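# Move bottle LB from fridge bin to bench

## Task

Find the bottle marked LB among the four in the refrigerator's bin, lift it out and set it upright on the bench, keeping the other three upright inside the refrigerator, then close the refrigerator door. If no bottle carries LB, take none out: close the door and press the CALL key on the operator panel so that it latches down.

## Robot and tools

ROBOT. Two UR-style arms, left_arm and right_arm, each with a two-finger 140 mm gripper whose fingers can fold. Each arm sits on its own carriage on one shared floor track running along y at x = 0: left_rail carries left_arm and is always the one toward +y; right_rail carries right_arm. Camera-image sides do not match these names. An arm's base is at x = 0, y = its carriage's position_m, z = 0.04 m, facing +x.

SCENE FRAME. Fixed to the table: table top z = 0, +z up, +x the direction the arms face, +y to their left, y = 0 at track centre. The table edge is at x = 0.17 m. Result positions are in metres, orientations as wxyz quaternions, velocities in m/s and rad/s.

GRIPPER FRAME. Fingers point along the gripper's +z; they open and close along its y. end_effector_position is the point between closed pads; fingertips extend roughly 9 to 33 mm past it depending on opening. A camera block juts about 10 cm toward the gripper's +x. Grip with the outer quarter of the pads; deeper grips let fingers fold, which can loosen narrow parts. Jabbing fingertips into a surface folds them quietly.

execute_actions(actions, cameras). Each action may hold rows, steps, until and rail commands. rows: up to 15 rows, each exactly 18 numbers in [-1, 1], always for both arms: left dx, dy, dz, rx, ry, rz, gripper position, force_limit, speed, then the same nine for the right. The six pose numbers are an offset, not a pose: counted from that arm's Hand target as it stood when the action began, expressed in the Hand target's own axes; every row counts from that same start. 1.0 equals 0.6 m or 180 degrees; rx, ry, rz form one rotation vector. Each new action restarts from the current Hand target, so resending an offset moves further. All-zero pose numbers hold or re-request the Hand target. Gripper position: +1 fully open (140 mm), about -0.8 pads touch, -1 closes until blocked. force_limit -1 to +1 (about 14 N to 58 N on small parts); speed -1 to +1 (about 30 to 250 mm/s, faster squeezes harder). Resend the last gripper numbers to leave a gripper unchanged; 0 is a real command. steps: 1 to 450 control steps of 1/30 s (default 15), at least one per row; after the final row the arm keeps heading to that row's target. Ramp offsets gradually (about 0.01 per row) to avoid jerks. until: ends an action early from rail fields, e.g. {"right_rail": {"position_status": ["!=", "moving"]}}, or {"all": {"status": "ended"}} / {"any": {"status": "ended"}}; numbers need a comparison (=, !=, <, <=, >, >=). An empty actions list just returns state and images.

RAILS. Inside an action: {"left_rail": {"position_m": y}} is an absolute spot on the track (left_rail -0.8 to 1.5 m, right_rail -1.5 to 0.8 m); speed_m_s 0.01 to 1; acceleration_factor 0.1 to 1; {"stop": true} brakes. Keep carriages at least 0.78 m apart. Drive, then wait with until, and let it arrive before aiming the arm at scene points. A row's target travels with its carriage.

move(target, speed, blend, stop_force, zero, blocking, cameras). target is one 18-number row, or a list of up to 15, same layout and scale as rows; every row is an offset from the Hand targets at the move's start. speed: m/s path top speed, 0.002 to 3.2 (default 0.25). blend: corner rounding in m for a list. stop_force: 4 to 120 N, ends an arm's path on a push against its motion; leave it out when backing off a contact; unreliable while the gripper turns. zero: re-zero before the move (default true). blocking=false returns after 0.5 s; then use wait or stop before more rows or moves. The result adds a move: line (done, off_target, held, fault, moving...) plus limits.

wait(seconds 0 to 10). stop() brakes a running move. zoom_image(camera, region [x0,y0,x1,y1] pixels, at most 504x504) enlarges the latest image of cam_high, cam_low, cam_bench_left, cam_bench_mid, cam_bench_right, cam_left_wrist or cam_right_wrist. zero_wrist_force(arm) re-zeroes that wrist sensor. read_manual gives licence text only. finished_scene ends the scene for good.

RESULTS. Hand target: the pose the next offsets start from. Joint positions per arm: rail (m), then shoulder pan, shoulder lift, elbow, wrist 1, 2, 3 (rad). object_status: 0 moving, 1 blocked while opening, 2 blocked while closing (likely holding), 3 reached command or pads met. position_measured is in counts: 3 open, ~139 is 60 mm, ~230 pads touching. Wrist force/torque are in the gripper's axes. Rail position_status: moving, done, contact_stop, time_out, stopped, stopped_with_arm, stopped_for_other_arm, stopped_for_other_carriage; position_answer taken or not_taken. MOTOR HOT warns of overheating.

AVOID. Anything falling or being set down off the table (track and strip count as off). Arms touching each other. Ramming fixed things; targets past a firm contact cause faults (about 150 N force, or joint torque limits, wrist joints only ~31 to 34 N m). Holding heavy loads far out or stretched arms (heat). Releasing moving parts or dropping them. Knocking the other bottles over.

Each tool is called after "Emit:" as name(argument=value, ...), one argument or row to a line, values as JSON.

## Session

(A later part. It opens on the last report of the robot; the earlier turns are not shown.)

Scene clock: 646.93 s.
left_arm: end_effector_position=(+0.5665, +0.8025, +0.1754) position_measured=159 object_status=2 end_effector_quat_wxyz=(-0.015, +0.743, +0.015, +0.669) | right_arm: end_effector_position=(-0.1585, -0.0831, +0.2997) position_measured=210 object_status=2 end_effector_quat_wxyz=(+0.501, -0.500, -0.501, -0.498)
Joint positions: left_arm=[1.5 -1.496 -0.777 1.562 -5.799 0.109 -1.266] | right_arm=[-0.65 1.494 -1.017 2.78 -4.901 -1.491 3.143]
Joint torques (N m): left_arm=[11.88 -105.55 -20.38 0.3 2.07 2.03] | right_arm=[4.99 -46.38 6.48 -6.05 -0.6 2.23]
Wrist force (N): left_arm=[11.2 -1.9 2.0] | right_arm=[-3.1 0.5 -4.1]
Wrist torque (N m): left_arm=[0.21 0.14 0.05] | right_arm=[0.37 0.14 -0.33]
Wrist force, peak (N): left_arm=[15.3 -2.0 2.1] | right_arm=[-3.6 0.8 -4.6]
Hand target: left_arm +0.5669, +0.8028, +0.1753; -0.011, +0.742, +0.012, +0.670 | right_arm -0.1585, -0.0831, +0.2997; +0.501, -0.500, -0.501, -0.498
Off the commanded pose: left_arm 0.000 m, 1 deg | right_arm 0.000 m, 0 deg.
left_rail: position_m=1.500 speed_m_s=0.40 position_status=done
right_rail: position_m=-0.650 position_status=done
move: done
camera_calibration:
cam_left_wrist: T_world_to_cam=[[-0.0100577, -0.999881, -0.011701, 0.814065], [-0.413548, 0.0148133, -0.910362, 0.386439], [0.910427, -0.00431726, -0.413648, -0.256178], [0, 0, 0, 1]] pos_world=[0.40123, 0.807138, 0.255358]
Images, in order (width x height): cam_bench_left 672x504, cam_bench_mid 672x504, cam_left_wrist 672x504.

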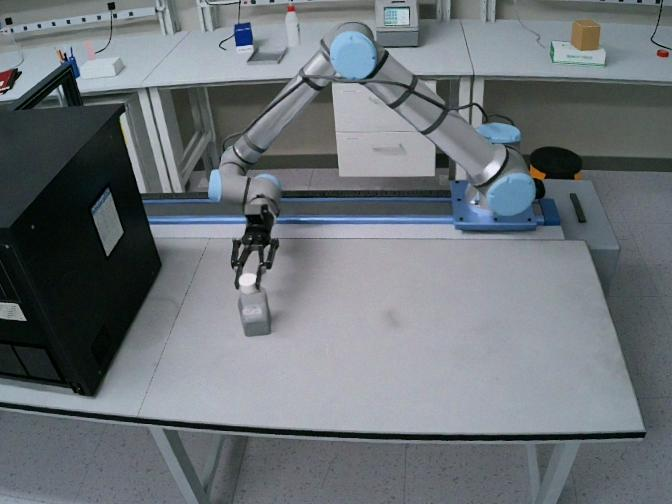

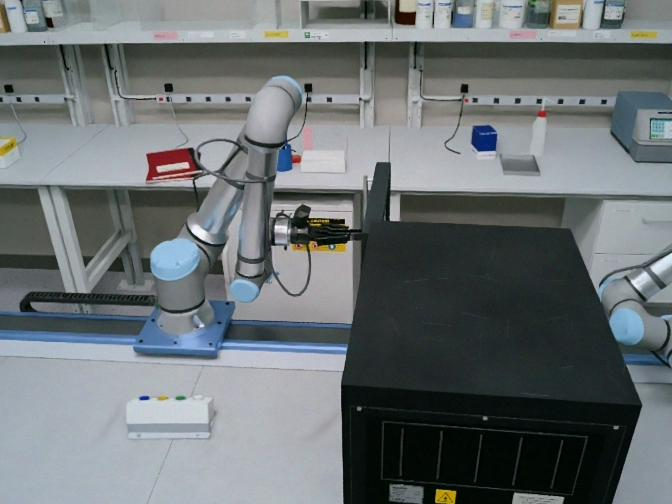

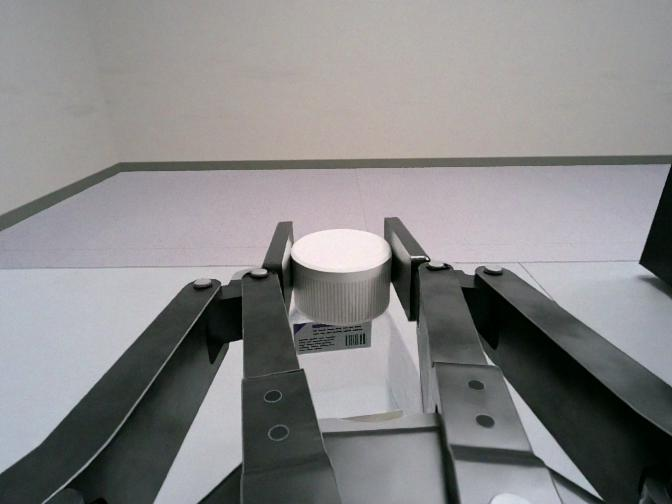

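Emit:
zoom_image(
  camera="cam_bench_left",
  region=[225, 265, 285, 345],
)

Emit:
zoom_image(
  camera="cam_left_wrist",
  region=[280, 300, 440, 430],
)

Scaled by 6.300 from the camera's 672x504 image, which has a finer 960x720 frame.

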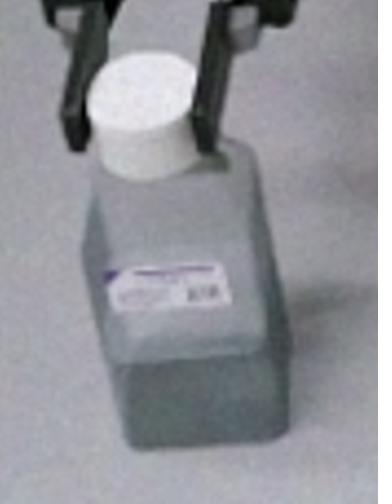

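Scaled by 3.150 from the camera's 672x504 image, which has a finer 960x720 frame.

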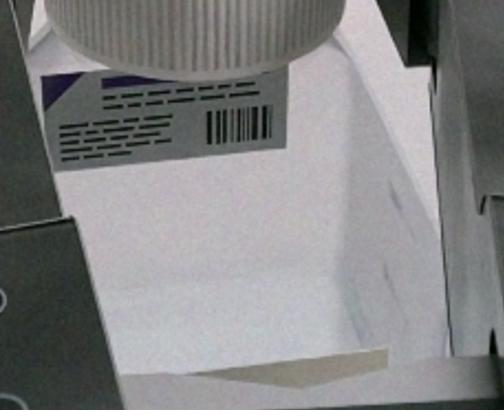

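Emit:
execute_actions(
  actions=[
    {"rows":[[0,0,0,0,0,0,-0.05,-0.1,-1,0,0,0,0,0,0,-1,0,-1]],"steps":30},
  ],
  cameras=[],
)

Emit:
move(
  target=[0.05,0,-0.3,0,0,0,-0.05,-0.1,-1,0,0,0,0,0,0,-1,0,-1],
  cameras=["cam_left_wrist","cam_bench_left","cam_bench_mid"],
  speed=0.15,
)

Emit:
zoom_image(
  camera="cam_left_wrist",
  region=[250, 180, 430, 400],
)

Emit:
zoom_image(
  camera="cam_bench_left",
  region=[225, 265, 285, 345],
)

Scene clock: 664.17 s.
left_arm: end_effector_position=(+0.5669, +0.8027, +0.1753) position_measured=135 object_status=3 end_effector_quat_wxyz=(-0.011, +0.742, +0.012, +0.670) | right_arm: end_effector_position=(-0.1585, -0.0831, +0.2997) position_measured=210 object_status=2 end_effector_quat_wxyz=(+0.501, -0.500, -0.501, -0.498)
Joint positions: left_arm=[1.5 -1.495 -0.797 1.578 -5.887 0.111 -1.175] | right_arm=[-0.65 1.494 -1.017 2.78 -4.901 -1.491 3.143]
Joint torques (N m): left_arm=[13.18 -111.3 -21.54 0.92 0.07 2.48] | right_arm=[3.19 -46.84 6.66 -6.49 -0.55 2.2]
Wrist force (N): left_arm=[4.2 -0.6 3.4] | right_arm=[-3.0 0.5 -3.8]
Wrist torque (N m): left_arm=[0.13 0.04 -0.06] | right_arm=[0.38 0.11 -0.33]
Wrist force, peak (N): left_arm=[12.0 0.3 3.2] | right_arm=[-3.5 0.7 -4.6]
Hand target: left_arm +0.5669, +0.8028, +0.1753; -0.011, +0.742, +0.012, +0.670 | right_arm -0.1585, -0.0831, +0.2997; +0.501, -0.500, -0.501, -0.498
Off the commanded pose: left_arm 0.000 m, 0 deg | right_arm 0.000 m, 0 deg.
left_rail: position_m=1.500 speed_m_s=0.40 position_status=done
right_rail: position_m=-0.650 position_status=done
No camera images: "cameras" was empty.

Scene clock: 667.00 s.
left_arm: end_effector_position=(+0.3910, +0.7969, +0.2236) position_measured=135 object_status=3 end_effector_quat_wxyz=(-0.011, +0.742, +0.012, +0.670) | right_arm: end_effector_position=(-0.1585, -0.0831, +0.2997) position_measured=210 object_status=2 end_effector_quat_wxyz=(+0.501, -0.500, -0.501, -0.498)
Joint positions: left_arm=[1.5 -1.743 -0.75 1.768 -4.63 0.229 -2.681] | right_arm=[-0.65 1.494 -1.017 2.78 -4.901 -1.491 3.143]
Joint torques (N m): left_arm=[10.65 -73.41 -13.6 7.78 1.4 -1.72] | right_arm=[3.23 -45.82 7.03 -6.28 -0.51 2.23]
Wrist force (N): left_arm=[3.7 -1.7 3.2] | right_arm=[-3.2 0.4 -4.2]
Wrist torque (N m): left_arm=[-0.10 0.06 0.00] | right_arm=[0.35 0.17 -0.33]
Wrist force, peak (N): left_arm=[3.7 -0.6 5.1] | right_arm=[-3.3 0.3 -4.4]
Hand target: left_arm +0.3910, +0.7970, +0.2236; -0.011, +0.742, +0.012, +0.670 | right_arm -0.1585, -0.0831, +0.2997; +0.501, -0.500, -0.501, -0.498
Off the commanded pose: left_arm 0.000 m, 0 deg | right_arm 0.000 m, 0 deg.
left_rail: position_m=1.500 speed_m_s=0.40 position_status=done
right_rail: position_m=-0.650 position_status=done
move: done
camera_calibration:
cam_left_wrist: T_world_to_cam=[[-0.0198027, -0.999739, -0.0114063, 0.810958], [-0.412062, 0.0185556, -0.910967, 0.354341], [0.910941, -0.0133395, -0.412322, -0.0698165], [0, 0, 0, 1]] pos_world=[0.225668, 0.80324, 0.303256]
Images, in order (width x height): cam_bench_left 672x504, cam_bench_mid 672x504, cam_left_wrist 672x504.

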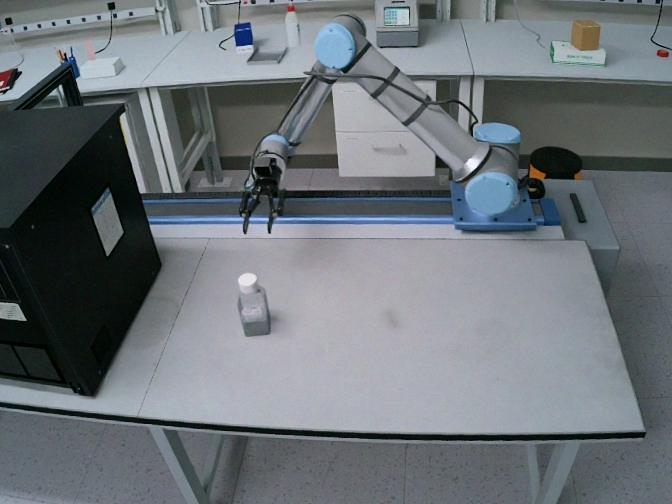

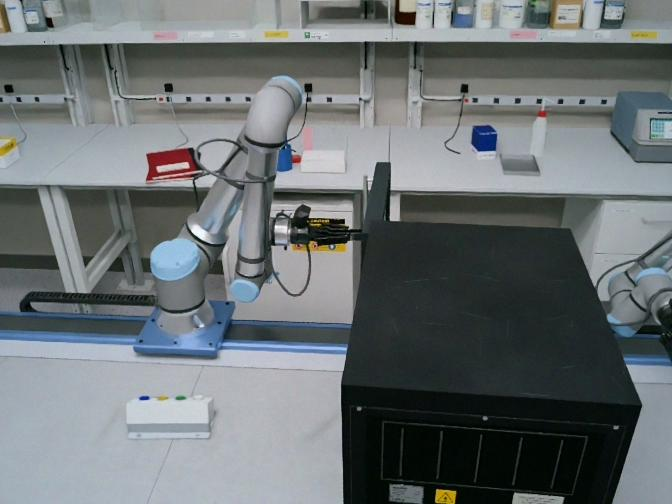

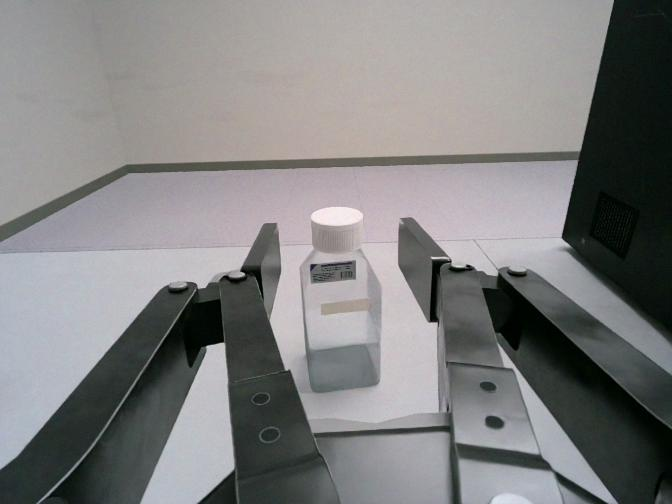

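Scaled by 2.291 from the camera's 672x504 image, which has a finer 960x720 frame.

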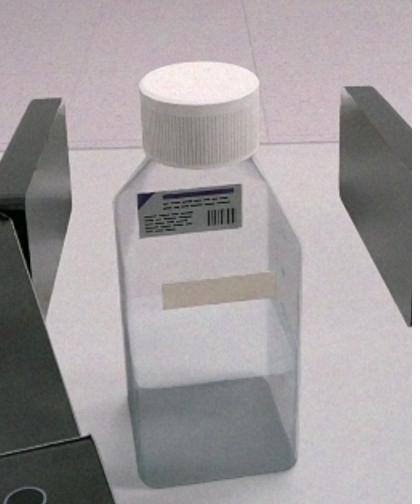

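Scaled by 6.300 from the camera's 672x504 image, which has a finer 960x720 frame.

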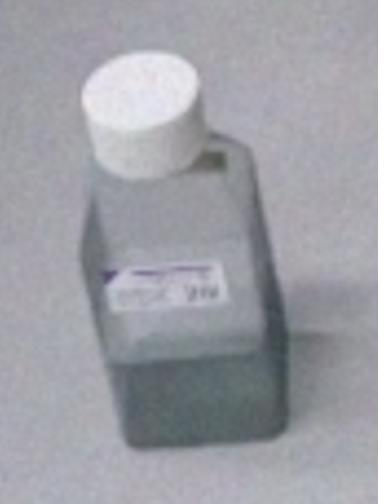

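Emit:
execute_actions(
  actions=[],
  cameras=["cam_low","cam_high","cam_bench_left"],
)

Emit:
zoom_image(
  camera="cam_low",
  region=[370, 220, 470, 290],
)

Emit:
zoom_image(
  camera="cam_bench_left",
  region=[235, 290, 275, 330],
)

Scene clock: 675.80 s.
left_arm: end_effector_position=(+0.3910, +0.7969, +0.2236) position_measured=135 object_status=3 end_effector_quat_wxyz=(-0.011, +0.742, +0.012, +0.670) | right_arm: end_effector_position=(-0.1585, -0.0831, +0.2997) position_measured=210 object_status=2 end_effector_quat_wxyz=(+0.501, -0.500, -0.501, -0.498)
Joint positions: left_arm=[1.5 -1.743 -0.75 1.768 -4.629 0.229 -2.681] | right_arm=[-0.65 1.494 -1.017 2.78 -4.901 -1.491 3.143]
Joint velocities: within noise
Joint torques (N m): left_arm=[4.74 -73.64 -12.42 7.49 1.34 -2.08] | right_arm=[2.41 -47.32 7.12 -6.52 -0.54 2.31]
Motor temperatures (°C): left_arm=[30 29 27 35 37 30] | right_arm=[31 34 30 32 34 32]
Wrist force (N): left_arm=[3.6 -1.4 3.5] | right_arm=[-3.4 0.2 -4.2]
Wrist torque (N m): left_arm=[-0.04 0.09 0.00] | right_arm=[0.31 0.22 -0.33]
Wrist force, peak (N): left_arm=[3.9 -1.6 3.8] | right_arm=[-3.7 0.9 -4.3]
Hand target: left_arm +0.3910, +0.7970, +0.2236; -0.011, +0.742, +0.012, +0.670 | right_arm -0.1585, -0.0831, +0.2997; +0.501, -0.500, -0.501, -0.498
Tool commands: left_gripper/position=-0.05 left_gripper/force_limit=-0.1 left_gripper/speed=-1.0 right_gripper/position=-1.0 right_gripper/force_limit=+0.0 right_gripper/speed=-1.0
Off the commanded pose: left_arm 0.000 m, 0 deg | right_arm 0.000 m, 0 deg.
left_rail: position_m=1.500 speed_m_s=0.40 position_status=done
right_rail: position_m=-0.650 position_status=done
Images, in order (width x height): cam_high 672x504, cam_low 672x504, cam_bench_left 672x504.

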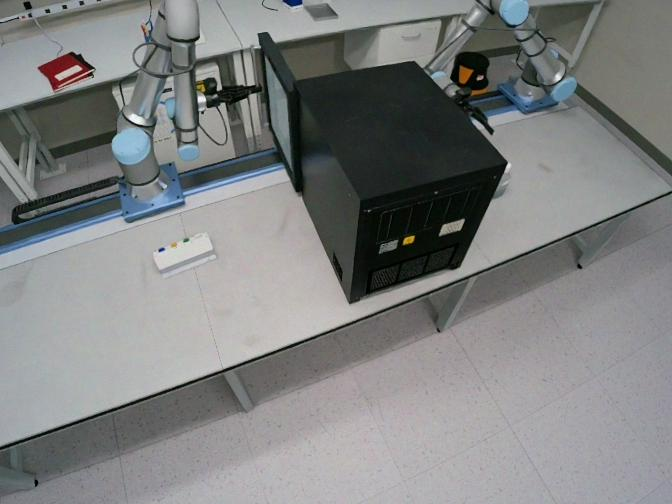

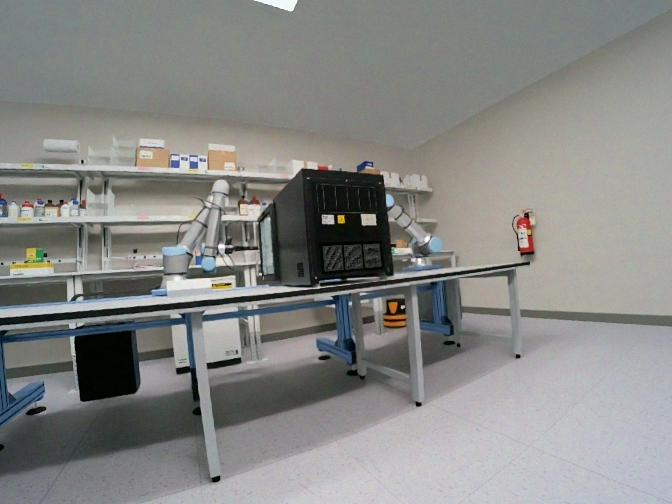

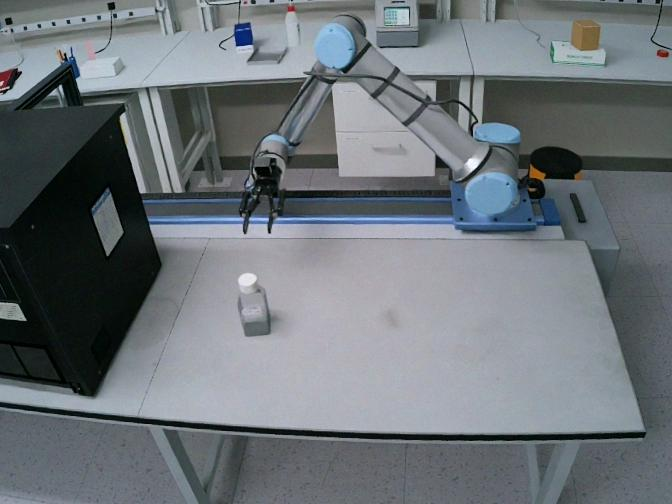

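Scaled by 5.040 from the camera's 672x504 image, which has a finer 960x720 frame.

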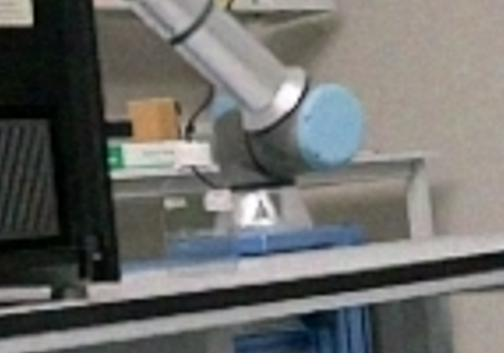

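Scaled by 12.600 from the camera's 672x504 image, which has a finer 960x720 frame.

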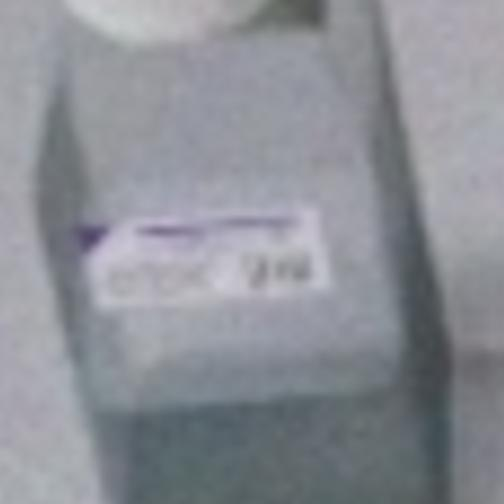

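Emit:
zoom_image(
  camera="cam_low",
  region=[395, 245, 425, 280],
)

Scaled by 14.400 from the camera's 672x504 image, which has a finer 960x720 frame.

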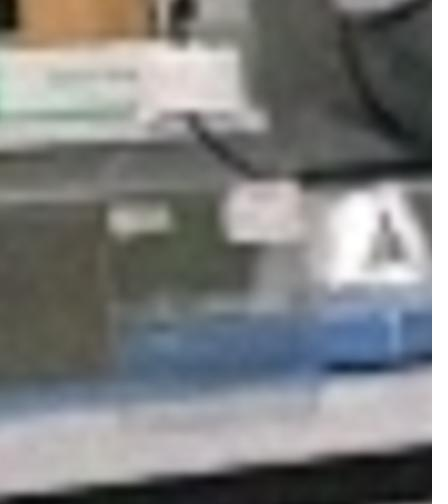

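Emit:
move(
  target=[
    [0.055,-0.47,0.057,-0.508,0,0.054,-0.05,-0.1,-1,0,0,0,0,0,0,-1,0,-1],
    [0.114,-0.287,0.615,-0.7566,0,0.08,-0.05,-0.1,-1,0,0,0,0,0,0,-1,0,-1],
  ],
  speed=0.4,
  blend=[0.03,0],
  cameras=["cam_left_wrist","cam_bench_left"],
)

Scene clock: 690.33 s.
left_arm: end_effector_position=(+0.6578, +1.0220, +0.2531) position_measured=135 object_status=3 end_effector_quat_wxyz=(+0.604, +0.372, -0.597, +0.374) | right_arm: end_effector_position=(-0.1585, -0.0831, +0.2997) position_measured=210 object_status=2 end_effector_quat_wxyz=(+0.501, -0.500, -0.501, -0.498)
Joint positions: left_arm=[1.5 -0.422 -0.698 1.697 -3.888 -3.18 -2.891] | right_arm=[-0.65 1.494 -1.017 2.78 -4.901 -1.491 3.143]
Joint torques (N m): left_arm=[-13.77 -113.85 -18.26 2.21 1.84 1.02] | right_arm=[-0.45 -47.45 7.51 -6.71 -0.52 2.33]
Wrist force (N): left_arm=[3.8 -1.5 3.6] | right_arm=[-3.1 0.4 -4.2]
Wrist torque (N m): left_arm=[-0.01 0.08 -0.19] | right_arm=[0.35 0.15 -0.32]
Wrist force, peak (N): left_arm=[26.3 -14.3 3.4] | right_arm=[-3.5 0.9 -4.4]
Hand target: left_arm +0.6578, +1.0220, +0.2530; +0.604, +0.372, -0.597, +0.374 (not the last commanded pose) | right_arm -0.1585, -0.0831, +0.2997; +0.501, -0.500, -0.501, -0.498
Off the commanded pose: left_arm 0.109 m, 20 deg | right_arm 0.000 m, 0 deg.
left_rail: position_m=1.500 speed_m_s=0.40 position_status=done
right_rail: position_m=-0.650 position_status=done
move: held (left_arm; a check stopped the path); limits=held
pose unreachable (left arm): on one or more control steps of this call, first in action 0 (counted from 0), this arm could not follow its commanded pose, so it was not sent that pose on those steps. It may still have moved: this result reports where it is.
cause: moving toward the commanded pose would bring two parts of the arm too close to each other (its gripper and another part of the arm, with joints 5 (wrist 1) to 7 (wrist 3) between them, 4 mm apart when it was first held).
camera_calibration:
cam_left_wrist: T_world_to_cam=[[-0.872301, 0.488775, -0.0137766, 0.0816781], [0.161578, 0.261542, -0.951572, -0.128402], [-0.461502, -0.832283, -0.307119, 1.41542], [0, 0, 0, 1]] pos_world=[0.745213, 1.17169, 0.313643]
Images, in order (width x height): cam_bench_left 672x504, cam_left_wrist 672x504.

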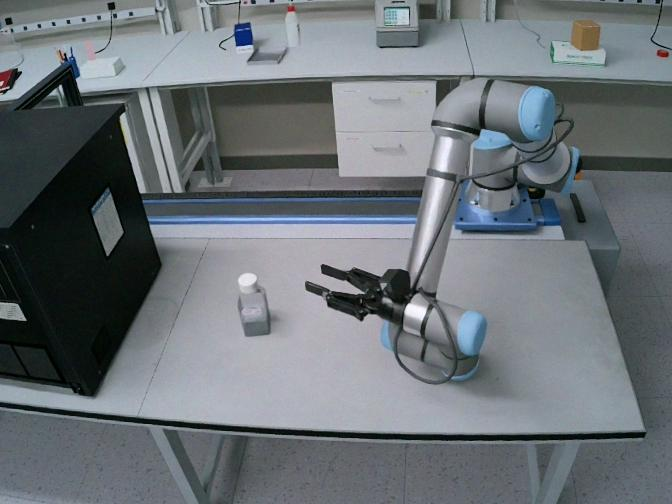

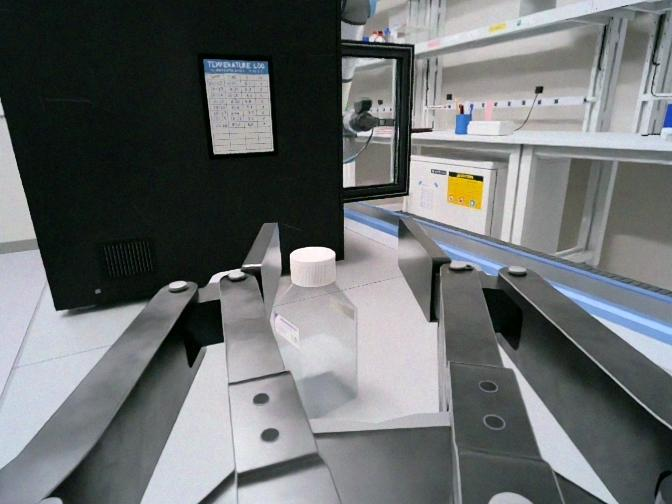

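Emit:
zoom_image(
  camera="cam_left_wrist",
  region=[250, 230, 390, 430],
)

Scaled by 2.520 from the camera's 672x504 image, which has a finer 960x720 frame.

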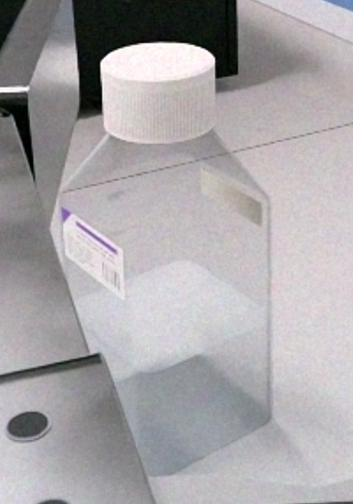

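Emit:
zoom_image(
  camera="cam_left_wrist",
  region=[265, 280, 365, 360],
)

Scaled by 5.040 from the camera's 672x504 image, which has a finer 960x720 frame.

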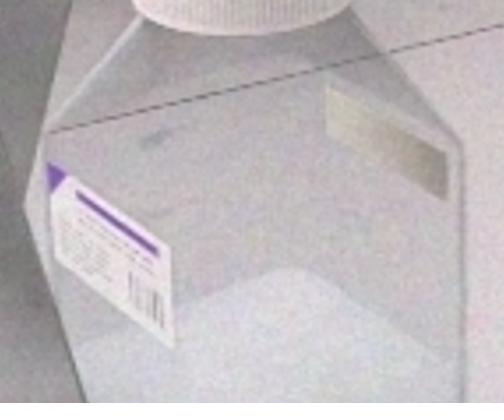

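Emit:
move(
  target=[
    [0,0.383,0.119,0.146,0,0,-0.05,-0.1,-1,0,0,0,0,0,0,-1,0,-1],
    [-0.05,0.236,0.529,0.646,0,0.004,-0.05,-0.1,-1,0,0,0,0,0,0,-1,0,-1],
  ],
  speed=0.4,
  blend=[0.03,0],
  cameras=["cam_left_wrist"],
)

Emit:
zoom_image(
  camera="cam_left_wrist",
  region=[280, 200, 420, 400],
)

Scene clock: 729.67 s.
left_arm: end_effector_position=(+0.3898, +0.8001, +0.2265) position_measured=135 object_status=3 end_effector_quat_wxyz=(+0.001, +0.706, +0.000, +0.708) | right_arm: end_effector_position=(-0.1585, -0.0831, +0.2997) position_measured=210 object_status=2 end_effector_quat_wxyz=(+0.501, -0.500, -0.501, -0.498)
Joint positions: left_arm=[1.5 -1.752 -0.736 1.905 -4.3 0.18 -3.155] | right_arm=[-0.65 1.494 -1.017 2.78 -4.901 -1.491 3.143]
Joint torques (N m): left_arm=[13.11 -71.04 -9.27 5.03 2.77 -1.96] | right_arm=[-1.82 -48.09 7.7 -6.67 -0.5 2.52]
Wrist force (N): left_arm=[3.4 -1.5 3.7] | right_arm=[-3.3 0.6 -4.1]
Wrist torque (N m): left_arm=[-0.03 0.19 -0.02] | right_arm=[0.40 0.19 -0.33]
Wrist force, peak (N): left_arm=[3.6 -4.8 3.2] | right_arm=[-3.6 0.5 -4.6]
Hand target: left_arm +0.3898, +0.8001, +0.2265; +0.001, +0.706, +0.000, +0.708 | right_arm -0.1585, -0.0831, +0.2997; +0.501, -0.500, -0.501, -0.498
Off the commanded pose: left_arm 0.000 m, 0 deg | right_arm 0.000 m, 0 deg.
left_rail: position_m=1.500 speed_m_s=0.40 position_status=done
right_rail: position_m=-0.650 position_status=done
move: done
camera_calibration:
cam_left_wrist: T_world_to_cam=[[-0.0519749, -0.998561, -0.0132068, 0.826178], [-0.313485, 0.0288701, -0.949154, 0.318476], [0.94817, -0.0451921, -0.314534, -0.0786961], [0, 0, 0, 1]] pos_world=[0.217395, 0.812238, 0.288442]
Images, in order (width x height): cam_left_wrist 672x504.

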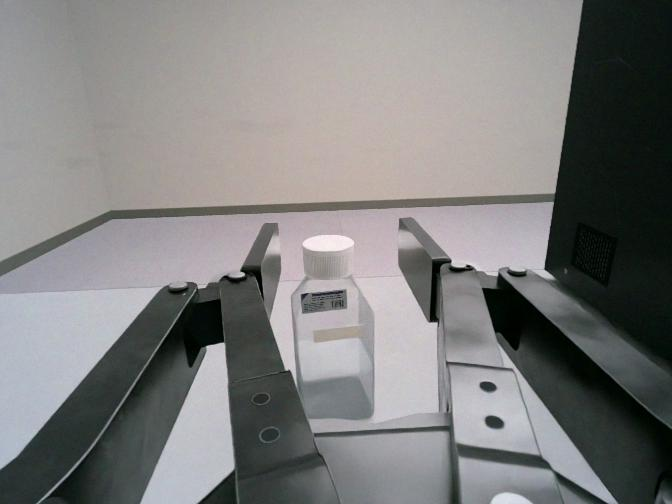

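Scaled by 2.520 from the camera's 672x504 image, which has a finer 960x720 frame.

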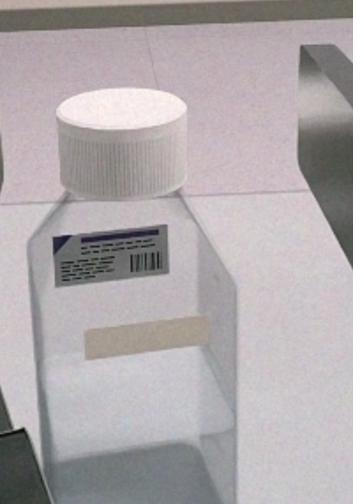

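Emit:
move(
  target=[0,0.26,0.02,0.2,0,0,-0.05,-0.1,-1,0,0,0,0,0,0,-1,0,-1],
  speed=0.3,
  cameras=["cam_left_wrist"],
)

Emit:
zoom_image(
  camera="cam_left_wrist",
  region=[260, 200, 420, 400],
)

Scene clock: 734.53 s.
left_arm: end_effector_position=(+0.4017, +0.6441, +0.2270) position_measured=135 object_status=3 end_effector_quat_wxyz=(-0.217, +0.672, +0.219, +0.673) | right_arm: end_effector_position=(-0.1585, -0.0831, +0.2997) position_measured=210 object_status=2 end_effector_quat_wxyz=(+0.501, -0.500, -0.501, -0.498)
Joint positions: left_arm=[1.5 -1.617 -0.347 0.945 -3.739 0.673 -3.146] | right_arm=[-0.65 1.494 -1.017 2.78 -4.901 -1.491 3.143]
Joint torques (N m): left_arm=[12.6 -109.11 -48.49 6.5 2.84 -1.22] | right_arm=[-2.2 -48.63 7.5 -6.75 -0.57 2.43]
Wrist force (N): left_arm=[3.6 -1.4 3.8] | right_arm=[-3.1 0.5 -4.2]
Wrist torque (N m): left_arm=[0.00 0.19 -0.16] | right_arm=[0.37 0.15 -0.33]
Wrist force, peak (N): left_arm=[3.6 -3.5 3.7] | right_arm=[-3.5 0.6 -4.6]
Hand target: left_arm +0.4017, +0.6441, +0.2270; -0.217, +0.672, +0.219, +0.673 | right_arm -0.1585, -0.0831, +0.2997; +0.501, -0.500, -0.501, -0.498
Off the commanded pose: left_arm 0.000 m, 0 deg | right_arm 0.000 m, 0 deg.
left_rail: position_m=1.500 speed_m_s=0.40 position_status=done
right_rail: position_m=-0.650 position_status=done
move: done
camera_calibration:
cam_left_wrist: T_world_to_cam=[[0.544846, -0.838449, -0.012106, 0.32795], [-0.271083, -0.162458, -0.948747, 0.43315], [0.793509, 0.520203, -0.315804, -0.39861], [0, 0, 0, 1]] pos_world=[0.255038, 0.552696, 0.289038]
Images, in order (width x height): cam_left_wrist 672x504.

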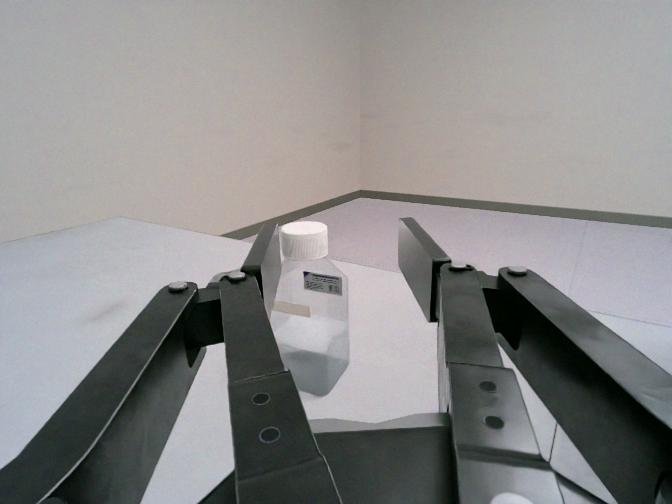

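Scaled by 2.520 from the camera's 672x504 image, which has a finer 960x720 frame.

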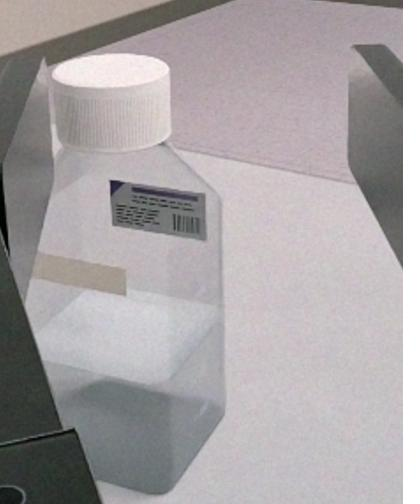

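Emit:
move(
  target=[0,-0.168,0.2,-0.1995,0,0,-0.05,-0.1,-1,0,0,0,0,0,0,-1,0,-1],
  speed=0.3,
  cameras=[],
)

Emit:
move(
  target=[-0.108,0,0,0,0,0,-0.05,-0.1,-1,0,0,0,0,0,0,-1,0,-1],
  speed=0.15,
  cameras=["cam_left_wrist"],
)

Scene clock: 747.57 s.
left_arm: end_effector_position=(+0.4396, +0.7961, +0.2267) position_measured=135 object_status=3 end_effector_quat_wxyz=(+0.001, +0.706, +0.001, +0.708) | right_arm: end_effector_position=(-0.1585, -0.0831, +0.2997) position_measured=210 object_status=2 end_effector_quat_wxyz=(+0.501, -0.500, -0.501, -0.498)
Joint positions: left_arm=[1.5 -1.679 -0.73 1.888 -4.274 0.108 -3.169] | right_arm=[-0.65 1.494 -1.017 2.78 -4.901 -1.491 3.143]
Joint torques (N m): left_arm=[8.25 -102.4 -10.35 -2.62 -2.88 1.35] | right_arm=[-3.19 -47.42 7.5 -6.76 -0.5 2.67]
Wrist force (N): left_arm=[3.8 -1.7 3.6] | right_arm=[-3.1 0.7 -4.1]
Wrist torque (N m): left_arm=[-0.06 0.09 -0.05] | right_arm=[0.43 0.15 -0.33]
Wrist force, peak (N): left_arm=[3.3 -4.0 4.1] | right_arm=[-3.4 0.4 -4.7]
Hand target: left_arm +0.4397, +0.7962, +0.2267; +0.001, +0.706, +0.001, +0.708 | right_arm -0.1585, -0.0831, +0.2997; +0.501, -0.500, -0.501, -0.498
Off the commanded pose: left_arm 0.000 m, 0 deg | right_arm 0.000 m, 0 deg.
left_rail: position_m=1.500 speed_m_s=0.40 position_status=done
right_rail: position_m=-0.650 position_status=done
move: done
No camera images: "cameras" was empty.

Scene clock: 748.27 s.
left_arm: end_effector_position=(+0.4397, +0.7963, +0.2194) position_measured=135 object_status=3 end_effector_quat_wxyz=(+0.001, +0.706, +0.001, +0.708) | right_arm: end_effector_position=(-0.1585, -0.0831, +0.2997) position_measured=210 object_status=2 end_effector_quat_wxyz=(+0.501, -0.500, -0.501, -0.498)
Joint positions: left_arm=[1.5 -1.679 -0.719 1.886 -4.282 0.108 -3.171] | right_arm=[-0.65 1.494 -1.017 2.78 -4.901 -1.491 3.143]
Joint torques (N m): left_arm=[10.15 -102.64 -9.06 2.09 -1.19 0.66] | right_arm=[-3.23 -48.41 7.92 -6.62 -0.45 2.49]
Wrist force (N): left_arm=[3.5 -1.9 3.9] | right_arm=[-2.9 0.6 -4.0]
Wrist torque (N m): left_arm=[-0.10 0.16 -0.05] | right_arm=[0.40 0.10 -0.33]
Wrist force, peak (N): left_arm=[5.7 -0.9 3.9] | right_arm=[-3.6 0.5 -4.3]
Hand target: left_arm +0.4396, +0.7963, +0.2195; +0.001, +0.706, +0.001, +0.708 (not the last commanded pose) | right_arm -0.1585, -0.0831, +0.2997; +0.501, -0.500, -0.501, -0.498
Off the commanded pose: left_arm 0.057 m, 0 deg | right_arm 0.000 m, 0 deg.
left_rail: position_m=1.500 speed_m_s=0.40 position_status=done
right_rail: position_m=-0.650 position_status=done
move: held (left_arm; a check stopped the path); limits=held
pose unreachable (left arm): on one or more control steps of this call, first in action 0 (counted from 0), this arm could not follow its commanded pose, so it was not sent that pose on those steps. It may still have moved: this result reports where it is.
cause: moving toward the commanded pose would bring a part of the arm (just beyond joint 5 (wrist 1)) too close to the robot's own body.
camera_calibration:
cam_left_wrist: T_world_to_cam=[[-0.05041, -0.998644, -0.0130353, 0.824169], [-0.312618, 0.0281738, -0.949461, 0.327567], [0.94854, -0.0437873, -0.313614, -0.129822], [0, 0, 0, 1]] pos_world=[0.267091, 0.808138, 0.281041]
Images, in order (width x height): cam_left_wrist 672x504.

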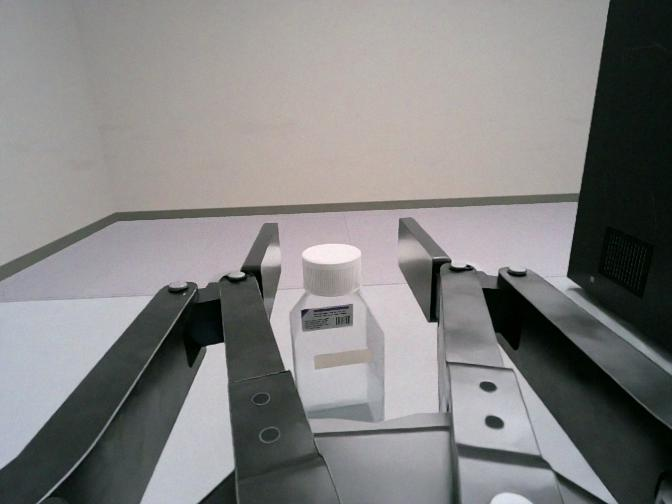

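Emit:
move(
  target=[
    [0,-0.011,0.1,0,0,0,-0.05,-0.1,-1,0,0,0,0,0,0,-1,0,-1],
    [-0.094,-0.011,0.1,0,0,0,-0.05,-0.1,-1,0,0,0,0,0,0,-1,0,-1],
  ],
  speed=0.12,
  cameras=["cam_left_wrist"],
)

Scene clock: 753.37 s.
left_arm: end_effector_position=(+0.4996, +0.8030, +0.2040) position_measured=135 object_status=3 end_effector_quat_wxyz=(+0.001, +0.707, +0.001, +0.708) | right_arm: end_effector_position=(-0.1585, -0.0831, +0.2997) position_measured=210 object_status=2 end_effector_quat_wxyz=(+0.501, -0.500, -0.501, -0.498)
Joint positions: left_arm=[1.5 -1.593 -0.696 1.88 -4.262 0.022 -3.208] | right_arm=[-0.65 1.494 -1.017 2.78 -4.901 -1.491 3.143]
Joint torques (N m): left_arm=[6.02 -103.19 -10.74 2.05 -0.33 1.01] | right_arm=[-3.98 -48.37 8.06 -6.78 -0.48 2.8]
Wrist force (N): left_arm=[3.2 -1.0 3.8] | right_arm=[-3.1 0.3 -4.1]
Wrist torque (N m): left_arm=[0.10 0.25 -0.04] | right_arm=[0.33 0.14 -0.33]
Wrist force, peak (N): left_arm=[5.8 -0.5 3.4] | right_arm=[-3.4 0.5 -4.7]
Hand target: left_arm +0.4996, +0.8030, +0.2042; +0.001, +0.707, +0.001, +0.708 (not the last commanded pose) | right_arm -0.1585, -0.0831, +0.2997; +0.501, -0.500, -0.501, -0.498
Off the commanded pose: left_arm 0.041 m, 0 deg | right_arm 0.000 m, 0 deg.
left_rail: position_m=1.500 speed_m_s=0.40 position_status=done
right_rail: position_m=-0.650 position_status=done
move: held (left_arm; a check stopped the path); path passed 1 of 2 targets; limits=held
pose unreachable (left arm): on one or more control steps of this call, first in action 0 (counted from 0), this arm could not follow its commanded pose, so it was not sent that pose on those steps. It may still have moved: this result reports where it is.
cause: moving toward the commanded pose would bring a part of the arm (just beyond joint 4 (elbow)) too close to the robot's own body.
camera_calibration:
cam_left_wrist: T_world_to_cam=[[-0.0504304, -0.998643, -0.0129611, 0.833681], [-0.314029, 0.0281748, -0.948995, 0.33226], [0.948073, -0.043788, -0.315024, -0.190709], [0, 0, 0, 1]] pos_world=[0.327189, 0.814838, 0.266041]
Images, in order (width x height): cam_left_wrist 672x504.

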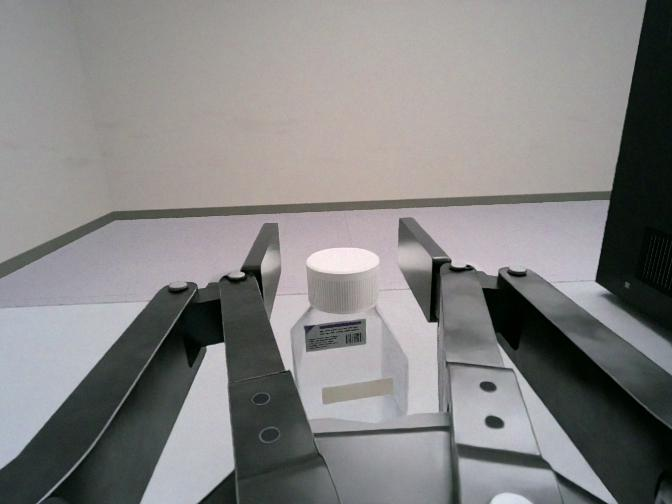

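Emit:
move(
  target=[
    [0.055,0,0,0,0,0,-0.05,-0.1,-1,0,0,0,0,0,0,-1,0,-1],
    [0.055,0.002,0.112,0,0,0,-0.05,-0.1,-1,0,0,0,0,0,0,-1,0,-1],
    [-0.047,0.002,0.112,0,0,0,-0.05,-0.1,-1,0,0,0,0,0,0,-1,0,-1],
  ],
  speed=0.12,
  cameras=["cam_left_wrist"],
)

Scene clock: 760.33 s.
left_arm: end_effector_position=(+0.5667, +0.8021, +0.2030) position_measured=135 object_status=3 end_effector_quat_wxyz=(+0.001, +0.707, +0.001, +0.707) | right_arm: end_effector_position=(-0.1585, -0.0831, +0.2997) position_measured=210 object_status=2 end_effector_quat_wxyz=(+0.501, -0.500, -0.501, -0.498)
Joint positions: left_arm=[1.5 -1.497 -0.678 1.827 -4.28 -0.073 -3.155] | right_arm=[-0.65 1.494 -1.017 2.78 -4.901 -1.491 3.143]
Joint torques (N m): left_arm=[6.17 -109.97 -11.05 2.08 -1.37 -1.12] | right_arm=[-4.42 -48.09 7.77 -6.59 -0.25 2.62]
Wrist force (N): left_arm=[2.9 -1.7 3.5] | right_arm=[-3.3 0.6 -4.2]
Wrist torque (N m): left_arm=[-0.06 0.32 -0.01] | right_arm=[0.39 0.20 -0.32]
Wrist force, peak (N): left_arm=[6.0 -0.7 3.2] | right_arm=[-3.6 0.7 -4.4]
Hand target: left_arm +0.5667, +0.8021, +0.2031; +0.001, +0.707, +0.001, +0.707 (not the last commanded pose) | right_arm -0.1585, -0.0831, +0.2997; +0.501, -0.500, -0.501, -0.498
Off the commanded pose: left_arm 0.027 m, 0 deg | right_arm 0.000 m, 0 deg.
left_rail: position_m=1.500 speed_m_s=0.40 position_status=done
right_rail: position_m=-0.650 position_status=done
move: held (left_arm; a check stopped the path); path passed 2 of 3 targets; limits=held
pose unreachable (left arm): on one or more control steps of this call, first in action 0 (counted from 0), this arm could not follow its commanded pose, so it was not sent that pose on those steps. It may still have moved: this result reports where it is.
cause: moving toward the commanded pose would bring a part of the arm (just beyond joint 4 (elbow)) too close to the robot's own body.
camera_calibration:
cam_left_wrist: T_world_to_cam=[[-0.0504584, -0.998644, -0.0128491, 0.836243], [-0.31613, 0.0281744, -0.948297, 0.353364], [0.947373, -0.0437876, -0.317123, -0.253839], [0, 0, 0, 1]] pos_world=[0.394384, 0.814038, 0.265341]
Images, in order (width x height): cam_left_wrist 672x504.

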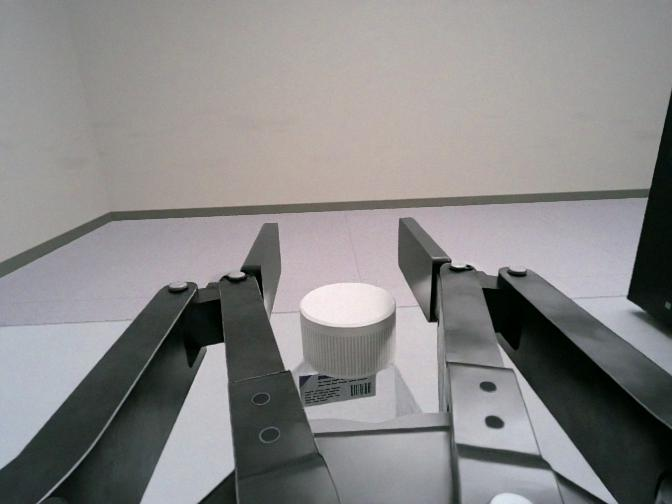

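Emit:
move(
  target=[
    [0.01,0.0065,0,0,-0.083,0,-0.05,-0.1,-1,0,0,0,0,0,0,-1,0,-1],
    [-0.05,0.0065,0,0,-0.083,0,-0.05,-0.1,-1,0,0,0,0,0,0,-1,0,-1],
  ],
  speed=0.08,
  cameras=["cam_left_wrist"],
)

Scene clock: 767.00 s.
left_arm: end_effector_position=(+0.5666, +0.7982, +0.1732) position_measured=135 object_status=3 end_effector_quat_wxyz=(+0.001, +0.793, +0.001, +0.609) | right_arm: end_effector_position=(-0.1585, -0.0831, +0.2997) position_measured=210 object_status=2 end_effector_quat_wxyz=(+0.501, -0.500, -0.501, -0.498)
Joint positions: left_arm=[1.5 -1.481 -0.98 2.069 -2.982 -0.276 -4.381] | right_arm=[-0.65 1.494 -1.017 2.78 -4.901 -1.491 3.143]
Joint torques (N m): left_arm=[-5.61 -61.13 -35.43 -10.05 2.81 1.12] | right_arm=[-4.72 -47.33 7.82 -6.7 -0.47 2.6]
Wrist force (N): left_arm=[3.6 -0.8 3.0] | right_arm=[-3.2 0.5 -3.4]
Wrist torque (N m): left_arm=[0.06 0.08 0.03] | right_arm=[0.37 0.18 -0.33]
Wrist force, peak (N): left_arm=[5.2 -0.6 2.5] | right_arm=[-3.8 0.5 -4.7]
Hand target: left_arm +0.5667, +0.7982, +0.1732; +0.001, +0.793, +0.001, +0.609 | right_arm -0.1585, -0.0831, +0.2997; +0.501, -0.500, -0.501, -0.498
Off the commanded pose: left_arm 0.000 m, 0 deg | right_arm 0.000 m, 0 deg.
left_rail: position_m=1.500 speed_m_s=0.40 position_status=done
right_rail: position_m=-0.650 position_status=done
move: done
camera_calibration:
cam_left_wrist: T_world_to_cam=[[-0.0527038, -0.99861, 0.000904934, 0.830699], [-0.550036, 0.028273, -0.834662, 0.438002], [0.833476, -0.0444876, -0.550761, -0.157869], [0, 0, 0, 1]] pos_world=[0.416278, 0.810138, 0.277884]
Images, in order (width x height): cam_left_wrist 672x504.

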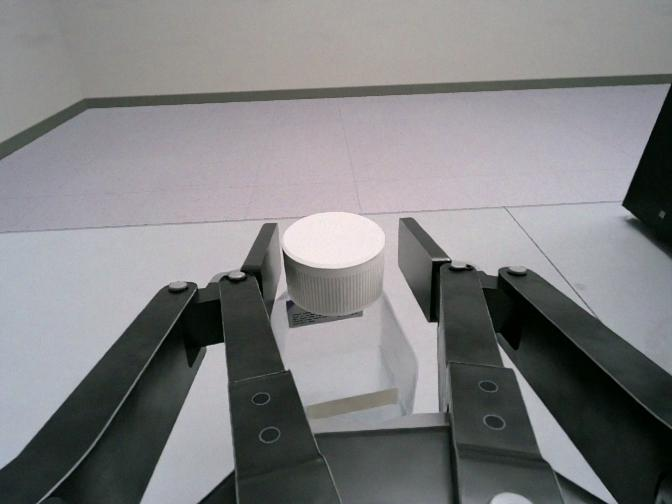

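Emit:
execute_actions(
  actions=[
    {"rows":[[0,-0.004,0,0,0,0,-1,-0.1,-1,0,0,0,0,0,0,-1,0,-1]],"steps":50},
  ],
  cameras=[],
)

Emit:
move(
  target=[
    [0.12,0,-0.03,0,0,0,-1,-0.1,-1,0,0,0,0,0,0,-1,0,-1],
    [0.044,0,-0.66,0,0,0,-1,-0.1,-1,0,0,0,0,0,0,-1,0,-1],
  ],
  speed=[0.08,0.25],
  blend=[0.02,0],
  cameras=["cam_left_wrist","cam_bench_left"],
)

Scene clock: 773.27 s.
left_arm: end_effector_position=(+0.5667, +0.8006, +0.1731) position_measured=159 object_status=2 end_effector_quat_wxyz=(+0.001, +0.793, +0.001, +0.609) | right_arm: end_effector_position=(-0.1585, -0.0831, +0.2997) position_measured=210 object_status=2 end_effector_quat_wxyz=(+0.501, -0.500, -0.501, -0.498)
Joint positions: left_arm=[1.5 -1.481 -0.982 2.073 -2.986 -0.276 -4.38] | right_arm=[-0.65 1.494 -1.017 2.78 -4.901 -1.491 3.143]
Joint torques (N m): left_arm=[14.21 -92.29 -18.14 -9.51 -0.21 1.17] | right_arm=[-6.37 -48.57 7.81 -6.67 -0.42 2.81]
Wrist force (N): left_arm=[3.2 0.0 3.1] | right_arm=[-3.0 0.6 -4.0]
Wrist torque (N m): left_arm=[0.07 0.15 -0.19] | right_arm=[0.40 0.13 -0.33]
Wrist force, peak (N): left_arm=[3.7 -0.4 3.2] | right_arm=[-3.7 0.7 -4.3]
Hand target: left_arm +0.5667, +0.8006, +0.1731; +0.001, +0.793, +0.001, +0.609 | right_arm -0.1585, -0.0831, +0.2997; +0.501, -0.500, -0.501, -0.498
Off the commanded pose: left_arm 0.000 m, 0 deg | right_arm 0.000 m, 0 deg.
left_rail: position_m=1.500 speed_m_s=0.40 position_status=done
right_rail: position_m=-0.650 position_status=done
No camera images: "cameras" was empty.

Scene clock: 776.60 s.
left_arm: end_effector_position=(+0.1910, +0.8007, +0.3011) position_measured=159 object_status=2 end_effector_quat_wxyz=(+0.001, +0.793, +0.001, +0.609) | right_arm: end_effector_position=(-0.1585, -0.0831, +0.2997) position_measured=210 object_status=2 end_effector_quat_wxyz=(+0.501, -0.500, -0.501, -0.498)
Joint positions: left_arm=[1.5 -2.013 -1.315 1.914 -1.16 -0.509 -5.785] | right_arm=[-0.65 1.494 -1.017 2.78 -4.901 -1.491 3.143]
Joint torques (N m): left_arm=[-14.34 -47.94 -54.33 2.56 -1.35 -1.94] | right_arm=[-8.14 -48.87 7.97 -6.52 -0.42 2.87]
Wrist force (N): left_arm=[-0.1 -1.1 4.0] | right_arm=[-3.3 0.6 -3.6]
Wrist torque (N m): left_arm=[-0.01 0.13 -0.01] | right_arm=[0.39 0.20 -0.32]
Wrist force, peak (N): left_arm=[1.1 -0.8 5.7] | right_arm=[-3.4 0.3 -4.4]
Hand target: left_arm +0.1910, +0.8007, +0.3011; +0.001, +0.793, +0.001, +0.609 | right_arm -0.1585, -0.0831, +0.2997; +0.501, -0.500, -0.501, -0.498
Off the commanded pose: left_arm 0.000 m, 0 deg | right_arm 0.000 m, 0 deg.
left_rail: position_m=1.500 speed_m_s=0.40 position_status=done
right_rail: position_m=-0.650 position_status=done
move: done
camera_calibration:
cam_left_wrist: T_world_to_cam=[[-0.0528697, -0.998601, 0.00101595, 0.813339], [-0.550031, 0.0282716, -0.834665, 0.338091], [0.833469, -0.0446874, -0.550756, 0.225903], [0, 0, 0, 1]] pos_world=[0.0406788, 0.812737, 0.405784]
Images, in order (width x height): cam_bench_left 672x504, cam_left_wrist 672x504.

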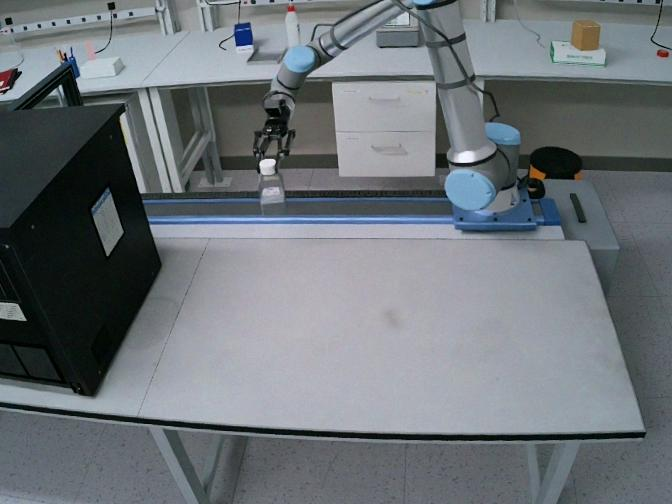

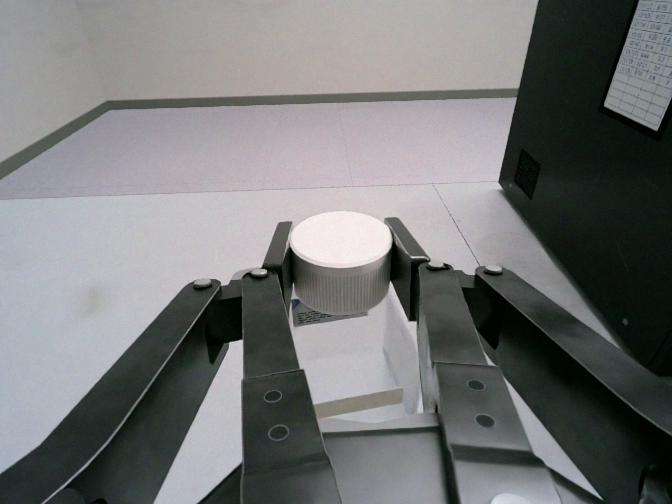

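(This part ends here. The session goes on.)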